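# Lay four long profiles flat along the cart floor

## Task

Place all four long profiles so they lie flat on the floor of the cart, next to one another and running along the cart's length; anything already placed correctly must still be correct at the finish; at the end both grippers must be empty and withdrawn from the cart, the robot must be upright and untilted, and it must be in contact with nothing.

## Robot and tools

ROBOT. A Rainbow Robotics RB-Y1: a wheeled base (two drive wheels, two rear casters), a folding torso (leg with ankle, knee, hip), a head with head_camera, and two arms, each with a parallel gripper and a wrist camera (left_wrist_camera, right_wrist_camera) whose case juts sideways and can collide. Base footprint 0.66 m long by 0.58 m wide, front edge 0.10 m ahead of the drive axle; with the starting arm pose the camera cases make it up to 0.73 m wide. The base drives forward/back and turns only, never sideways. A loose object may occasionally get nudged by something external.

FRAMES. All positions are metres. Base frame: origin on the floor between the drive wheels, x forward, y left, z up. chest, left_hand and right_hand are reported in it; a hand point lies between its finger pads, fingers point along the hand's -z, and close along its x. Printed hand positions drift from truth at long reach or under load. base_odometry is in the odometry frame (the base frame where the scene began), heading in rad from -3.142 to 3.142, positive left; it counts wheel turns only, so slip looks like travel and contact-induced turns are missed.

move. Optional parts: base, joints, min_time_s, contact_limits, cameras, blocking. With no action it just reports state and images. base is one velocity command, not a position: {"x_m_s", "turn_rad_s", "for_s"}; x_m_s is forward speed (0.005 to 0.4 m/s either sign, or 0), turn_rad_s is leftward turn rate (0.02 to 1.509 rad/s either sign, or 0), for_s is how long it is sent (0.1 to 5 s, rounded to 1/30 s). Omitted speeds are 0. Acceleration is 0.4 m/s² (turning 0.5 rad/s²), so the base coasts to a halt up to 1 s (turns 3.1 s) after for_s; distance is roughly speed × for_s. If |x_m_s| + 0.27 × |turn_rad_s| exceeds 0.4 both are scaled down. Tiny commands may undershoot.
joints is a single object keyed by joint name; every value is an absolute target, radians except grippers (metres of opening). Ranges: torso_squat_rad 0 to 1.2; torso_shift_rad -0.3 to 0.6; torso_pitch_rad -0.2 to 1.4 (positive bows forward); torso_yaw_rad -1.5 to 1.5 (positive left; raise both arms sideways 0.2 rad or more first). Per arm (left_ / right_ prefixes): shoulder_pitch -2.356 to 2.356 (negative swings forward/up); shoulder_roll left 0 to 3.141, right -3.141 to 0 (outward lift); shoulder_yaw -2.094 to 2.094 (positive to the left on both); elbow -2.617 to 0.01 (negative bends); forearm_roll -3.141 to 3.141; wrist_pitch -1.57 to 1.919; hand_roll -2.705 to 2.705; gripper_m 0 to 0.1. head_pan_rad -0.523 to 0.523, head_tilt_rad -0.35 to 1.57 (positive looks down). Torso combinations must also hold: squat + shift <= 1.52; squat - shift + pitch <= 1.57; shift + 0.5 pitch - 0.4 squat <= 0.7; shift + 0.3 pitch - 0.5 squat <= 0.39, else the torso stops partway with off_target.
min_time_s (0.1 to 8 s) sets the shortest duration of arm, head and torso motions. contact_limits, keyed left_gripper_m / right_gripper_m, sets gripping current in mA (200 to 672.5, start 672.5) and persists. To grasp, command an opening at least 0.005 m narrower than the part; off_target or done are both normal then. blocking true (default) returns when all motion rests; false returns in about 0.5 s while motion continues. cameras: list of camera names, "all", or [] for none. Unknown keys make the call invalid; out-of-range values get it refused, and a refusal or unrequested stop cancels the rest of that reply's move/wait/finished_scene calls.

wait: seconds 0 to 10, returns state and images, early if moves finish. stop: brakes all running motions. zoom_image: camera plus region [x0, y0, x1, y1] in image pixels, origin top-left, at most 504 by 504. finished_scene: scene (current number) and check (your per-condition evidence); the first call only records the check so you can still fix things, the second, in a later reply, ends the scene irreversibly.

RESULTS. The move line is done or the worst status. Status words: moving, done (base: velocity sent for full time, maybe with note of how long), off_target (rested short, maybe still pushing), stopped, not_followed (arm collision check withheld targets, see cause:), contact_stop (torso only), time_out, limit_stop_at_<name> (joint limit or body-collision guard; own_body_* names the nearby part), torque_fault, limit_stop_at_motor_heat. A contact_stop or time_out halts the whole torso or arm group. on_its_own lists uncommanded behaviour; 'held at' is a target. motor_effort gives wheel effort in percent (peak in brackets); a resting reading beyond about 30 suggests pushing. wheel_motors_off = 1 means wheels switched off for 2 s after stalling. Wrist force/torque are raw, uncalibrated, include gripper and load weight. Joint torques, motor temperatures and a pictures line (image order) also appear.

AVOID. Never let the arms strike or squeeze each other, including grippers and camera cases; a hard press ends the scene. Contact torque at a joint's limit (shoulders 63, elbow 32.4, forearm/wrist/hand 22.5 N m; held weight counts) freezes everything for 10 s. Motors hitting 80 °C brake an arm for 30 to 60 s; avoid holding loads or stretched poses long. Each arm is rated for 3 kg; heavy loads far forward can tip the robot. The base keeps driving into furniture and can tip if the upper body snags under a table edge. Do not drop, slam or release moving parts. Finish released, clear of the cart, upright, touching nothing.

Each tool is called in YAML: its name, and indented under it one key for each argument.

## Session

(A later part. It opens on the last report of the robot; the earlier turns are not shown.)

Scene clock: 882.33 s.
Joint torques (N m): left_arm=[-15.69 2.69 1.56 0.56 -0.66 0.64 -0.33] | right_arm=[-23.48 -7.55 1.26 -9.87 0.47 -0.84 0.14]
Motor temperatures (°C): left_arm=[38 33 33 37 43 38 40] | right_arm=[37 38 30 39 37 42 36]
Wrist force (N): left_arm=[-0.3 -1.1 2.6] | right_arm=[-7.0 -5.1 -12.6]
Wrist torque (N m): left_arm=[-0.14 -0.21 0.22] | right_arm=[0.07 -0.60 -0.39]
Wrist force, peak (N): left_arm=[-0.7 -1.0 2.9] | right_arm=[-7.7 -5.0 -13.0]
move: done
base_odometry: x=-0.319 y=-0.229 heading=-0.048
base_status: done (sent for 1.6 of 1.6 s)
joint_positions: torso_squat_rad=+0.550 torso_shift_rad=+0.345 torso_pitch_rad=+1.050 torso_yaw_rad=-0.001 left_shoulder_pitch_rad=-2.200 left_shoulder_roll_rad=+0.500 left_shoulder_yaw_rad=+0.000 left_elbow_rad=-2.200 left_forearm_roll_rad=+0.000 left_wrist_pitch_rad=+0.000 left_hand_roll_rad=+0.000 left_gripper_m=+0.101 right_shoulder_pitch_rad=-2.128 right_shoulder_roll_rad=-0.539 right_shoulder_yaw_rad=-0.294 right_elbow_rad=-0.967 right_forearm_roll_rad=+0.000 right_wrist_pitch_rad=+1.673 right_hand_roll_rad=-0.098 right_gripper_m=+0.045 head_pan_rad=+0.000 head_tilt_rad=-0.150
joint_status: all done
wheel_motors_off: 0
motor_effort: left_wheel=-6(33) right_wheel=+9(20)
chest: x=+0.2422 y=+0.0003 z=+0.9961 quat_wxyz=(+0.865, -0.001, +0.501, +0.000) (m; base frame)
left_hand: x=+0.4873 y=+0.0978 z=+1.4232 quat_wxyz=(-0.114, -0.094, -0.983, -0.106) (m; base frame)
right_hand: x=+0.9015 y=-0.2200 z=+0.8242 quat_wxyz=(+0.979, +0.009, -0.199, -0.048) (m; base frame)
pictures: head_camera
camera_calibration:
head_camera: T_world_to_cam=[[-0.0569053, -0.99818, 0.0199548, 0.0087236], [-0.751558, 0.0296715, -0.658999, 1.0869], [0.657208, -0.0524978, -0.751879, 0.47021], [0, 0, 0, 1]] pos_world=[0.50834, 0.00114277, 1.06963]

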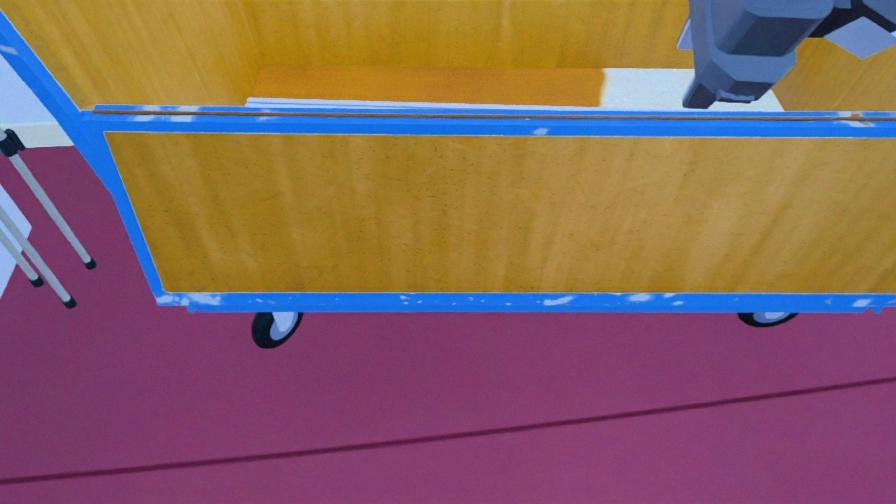

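move:
  joints: {"right_shoulder_pitch_rad":-1.685,"right_shoulder_roll_rad":-0.42,"right_elbow_rad":-1.95,"right_wrist_pitch_rad":1.5}
  cameras: []

move:
  joints: {"torso_squat_rad":0.4,"torso_shift_rad":0.1,"torso_pitch_rad":0.5,"right_shoulder_pitch_rad":-0.6,"right_elbow_rad":-2.0,"right_wrist_pitch_rad":0.5,"left_shoulder_pitch_rad":-0.9,"left_elbow_rad":-2.0,"head_tilt_rad":0.25}
  cameras: ["head_camera"]

Scene clock: 888.37 s.
Joint torques (N m): left_arm=[-15.28 2.85 1.97 0.86 -0.26 0.79 -0.05] | right_arm=[-18.67 -6.07 -0.08 -8.04 0.33 -2.01 0.34]
Motor temperatures (°C): left_arm=[38 33 33 37 43 38 40] | right_arm=[37 38 30 40 37 41 36]
Wrist force (N): left_arm=[-0.2 -1.0 2.5] | right_arm=[-10.3 -4.8 -9.7]
Wrist torque (N m): left_arm=[-0.14 -0.19 0.23] | right_arm=[0.04 -0.79 -0.40]
Wrist force, peak (N): left_arm=[-0.5 -1.1 2.8] | right_arm=[-8.0 -5.0 -13.4]
move: done
base_odometry: x=-0.319 y=-0.229 heading=-0.048
base_status: not commanded
joint_positions: torso_squat_rad=+0.550 torso_shift_rad=+0.345 torso_pitch_rad=+1.050 torso_yaw_rad=-0.001 left_shoulder_pitch_rad=-2.200 left_shoulder_roll_rad=+0.500 left_shoulder_yaw_rad=+0.000 left_elbow_rad=-2.200 left_forearm_roll_rad=+0.000 left_wrist_pitch_rad=+0.000 left_hand_roll_rad=+0.000 left_gripper_m=+0.101 right_shoulder_pitch_rad=-1.685 right_shoulder_roll_rad=-0.420 right_shoulder_yaw_rad=-0.294 right_elbow_rad=-1.950 right_forearm_roll_rad=+0.000 right_wrist_pitch_rad=+1.500 right_hand_roll_rad=-0.098 right_gripper_m=+0.045 head_pan_rad=+0.000 head_tilt_rad=-0.150
joint_status: all done
wheel_motors_off: 0
motor_effort: left_wheel=-7(8) right_wheel=+10(12)
chest: x=+0.2423 y=+0.0003 z=+0.9960 quat_wxyz=(+0.865, -0.001, +0.501, +0.000) (m; base frame)
left_hand: x=+0.4874 y=+0.0977 z=+1.4231 quat_wxyz=(-0.113, -0.094, -0.983, -0.106) (m; base frame)
right_hand: x=+0.8675 y=-0.2115 z=+0.9346 quat_wxyz=(+0.852, +0.008, -0.523, -0.017) (m; base frame)
pictures: none
No camera images: "cameras" was empty.

Scene clock: 891.27 s.
Joint torques (N m): left_arm=[-15.61 5.86 4.93 -6.68 -0.38 -1.27 -0.25] | right_arm=[-11.97 -9.29 -3.07 -9.67 0.65 -1.91 0.22]
Motor temperatures (°C): left_arm=[38 33 33 37 43 38 40] | right_arm=[37 38 30 40 37 41 36]
Wrist force (N): left_arm=[-5.0 -2.0 0.3] | right_arm=[-10.7 -2.9 -6.7]
Wrist torque (N m): left_arm=[-0.12 -0.44 0.29] | right_arm=[-0.13 -0.82 -0.35]
Wrist force, peak (N): left_arm=[-7.0 -2.3 0.1] | right_arm=[-10.8 -4.2 -10.1]
move: done
base_odometry: x=-0.319 y=-0.229 heading=-0.048
base_status: not commanded
joint_positions: torso_squat_rad=+0.400 torso_shift_rad=+0.100 torso_pitch_rad=+0.500 torso_yaw_rad=-0.001 left_shoulder_pitch_rad=-0.900 left_shoulder_roll_rad=+0.500 left_shoulder_yaw_rad=+0.000 left_elbow_rad=-2.000 left_forearm_roll_rad=+0.000 left_wrist_pitch_rad=+0.000 left_hand_roll_rad=+0.000 left_gripper_m=+0.101 right_shoulder_pitch_rad=-0.600 right_shoulder_roll_rad=-0.420 right_shoulder_yaw_rad=-0.294 right_elbow_rad=-2.000 right_forearm_roll_rad=+0.000 right_wrist_pitch_rad=+0.500 right_hand_roll_rad=-0.098 right_gripper_m=+0.045 head_pan_rad=+0.000 head_tilt_rad=+0.250
joint_status: all done
wheel_motors_off: 0
motor_effort: left_wheel=-7(11) right_wheel=+10(13)
chest: x=-0.0153 y=+0.0003 z=+1.1936 quat_wxyz=(+0.969, -0.001, +0.247, -0.001) (m; base frame)
left_hand: x=+0.5037 y=+0.1255 z=+1.3481 quat_wxyz=(+0.343, +0.029, -0.912, -0.224) (m; base frame)
right_hand: x=+0.5490 y=-0.3359 z=+1.1537 quat_wxyz=(+0.666, -0.130, -0.733, +0.045) (m; base frame)
pictures: head_camera
camera_calibration:
head_camera: T_world_to_cam=[[-0.0598082, -0.99815, 0.0109501, -0.0029396], [-0.644565, 0.0302409, -0.763951, 1.15907], [0.762207, -0.0527485, -0.645181, 0.741626], [0, 0, 0, 1]] pos_world=[0.181648, 0.00113421, 1.36399]

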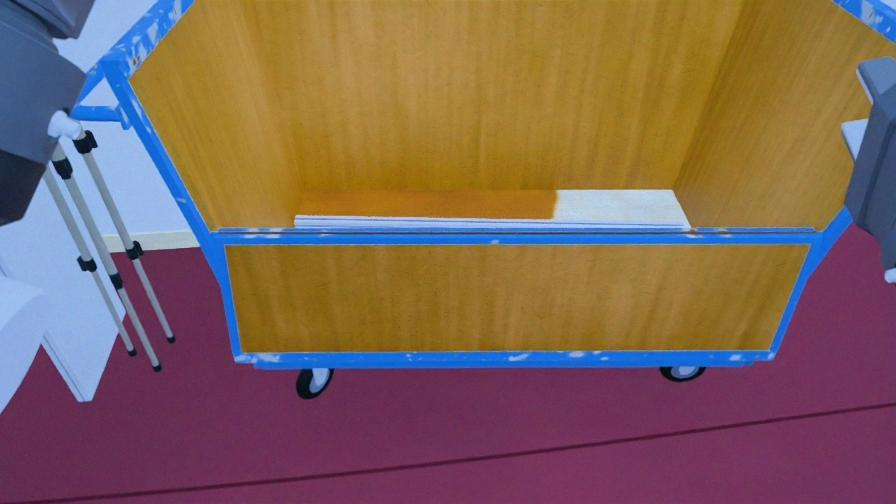

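finished_scene:
  scene: 2
  check: "The lifted-off head image showed four parallel rows flat on the cart floor, with even gaps and the left ends clear of the wall. Floor contact for row 4 was confirmed by force. The right ends were not seen close up; the last image shows no profile above the floor at the right. Grippers are open and empty, the arms are away from the cart, and the robot has backed off and is upright, touching nothing."

This call ended nothing. Check each condition that your pictures could not show: look closer or test it, and mend what is not met. Then call finished_scene again.

zoom_image:
  camera: "head_camera"
  region: [270, 160, 720, 260]

move:
  joints: {"torso_squat_rad":0.0,"torso_shift_rad":0.0,"torso_pitch_rad":0.3,"head_tilt_rad":0.4}
  cameras: ["head_camera"]

zoom_image:
  camera: "head_camera"
  region: [270, 150, 720, 300]

Scaled by 1.120 from the camera's 896x504 image, which has a finer 1280x720 frame.

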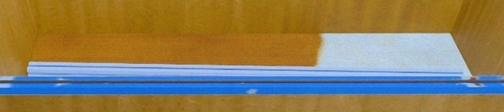

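Scene clock: 901.87 s.
Joint torques (N m): left_arm=[-16.88 6.69 3.89 -5.68 -0.27 -1.02 -0.24] | right_arm=[-13.99 -9.99 -2.4 -8.83 0.68 -2.05 0.2]
Motor temperatures (°C): left_arm=[38 33 33 37 43 38 40] | right_arm=[37 38 30 40 37 41 36]
Wrist force (N): left_arm=[-3.7 -2.1 0.8] | right_arm=[-9.8 -2.9 -5.4]
Wrist torque (N m): left_arm=[-0.08 -0.41 0.24] | right_arm=[-0.16 -0.77 -0.37]
Wrist force, peak (N): left_arm=[-5.5 -2.2 0.4] | right_arm=[-10.9 -2.6 -6.7]
move: done
base_odometry: x=-0.319 y=-0.229 heading=-0.048
base_status: not commanded
joint_positions: torso_squat_rad=+0.000 torso_shift_rad=+0.000 torso_pitch_rad=+0.300 torso_yaw_rad=-0.001 left_shoulder_pitch_rad=-0.900 left_shoulder_roll_rad=+0.500 left_shoulder_yaw_rad=+0.000 left_elbow_rad=-2.000 left_forearm_roll_rad=+0.000 left_wrist_pitch_rad=+0.000 left_hand_roll_rad=+0.000 left_gripper_m=+0.101 right_shoulder_pitch_rad=-0.600 right_shoulder_roll_rad=-0.420 right_shoulder_yaw_rad=-0.294 right_elbow_rad=-2.000 right_forearm_roll_rad=+0.000 right_wrist_pitch_rad=+0.500 right_hand_roll_rad=-0.098 right_gripper_m=+0.045 head_pan_rad=+0.000 head_tilt_rad=+0.400
joint_status: all done
wheel_motors_off: 0
motor_effort: left_wheel=-9(12) right_wheel=+9(13)
chest: x=-0.1366 y=+0.0003 z=+1.2761 quat_wxyz=(+0.989, -0.001, +0.149, -0.001) (m; base frame)
left_hand: x=+0.3413 y=+0.1255 z=+1.5307 quat_wxyz=(+0.251, +0.051, -0.941, -0.220) (m; base frame)
right_hand: x=+0.4244 y=-0.3358 z=+1.3492 quat_wxyz=(+0.590, -0.133, -0.796, +0.032) (m; base frame)
pictures: head_camera
camera_calibration:
head_camera: T_world_to_cam=[[-0.0604536, -0.998141, 0.00778004, -0.00880432], [-0.605587, 0.0304799, -0.795195, 1.18414], [0.79348, -0.0527839, -0.606303, 0.8717], [0, 0, 0, 1]] pos_world=[0.0248898, 0.00113137, 1.4702]

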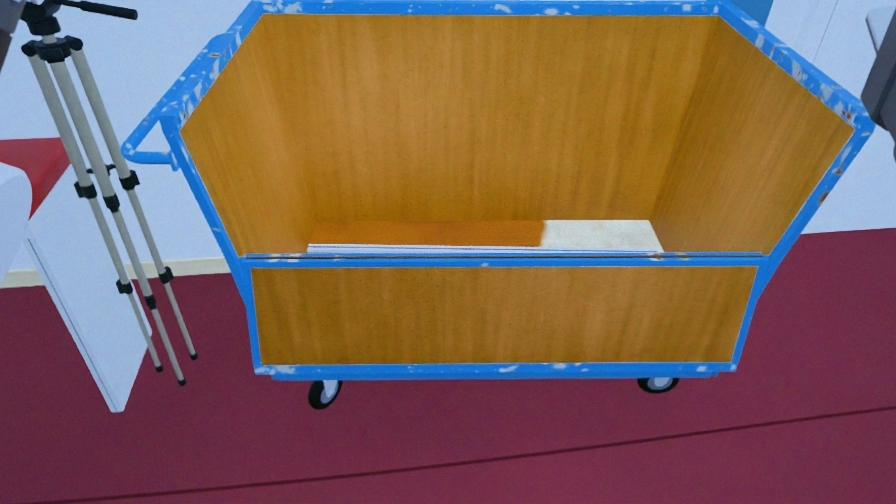

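Scaled by 1.120 from the camera's 896x504 image, which has a finer 1280x720 frame.

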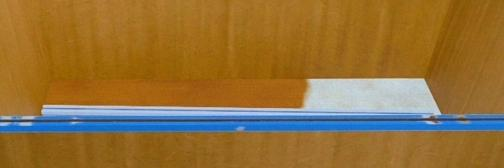

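finished_scene:
  scene: 2
  check: "Latest pictures show profiles flat on the floor (row 1 visible to its right end, none leaning on walls); earlier lifted-off images show all four parallel along the length. Rows 2-4's far right ends are hidden by the rail; a leaning end would rise above it and does not. Hands are empty and far from the cart; robot upright and at rest."

The scene is finished: the task was done.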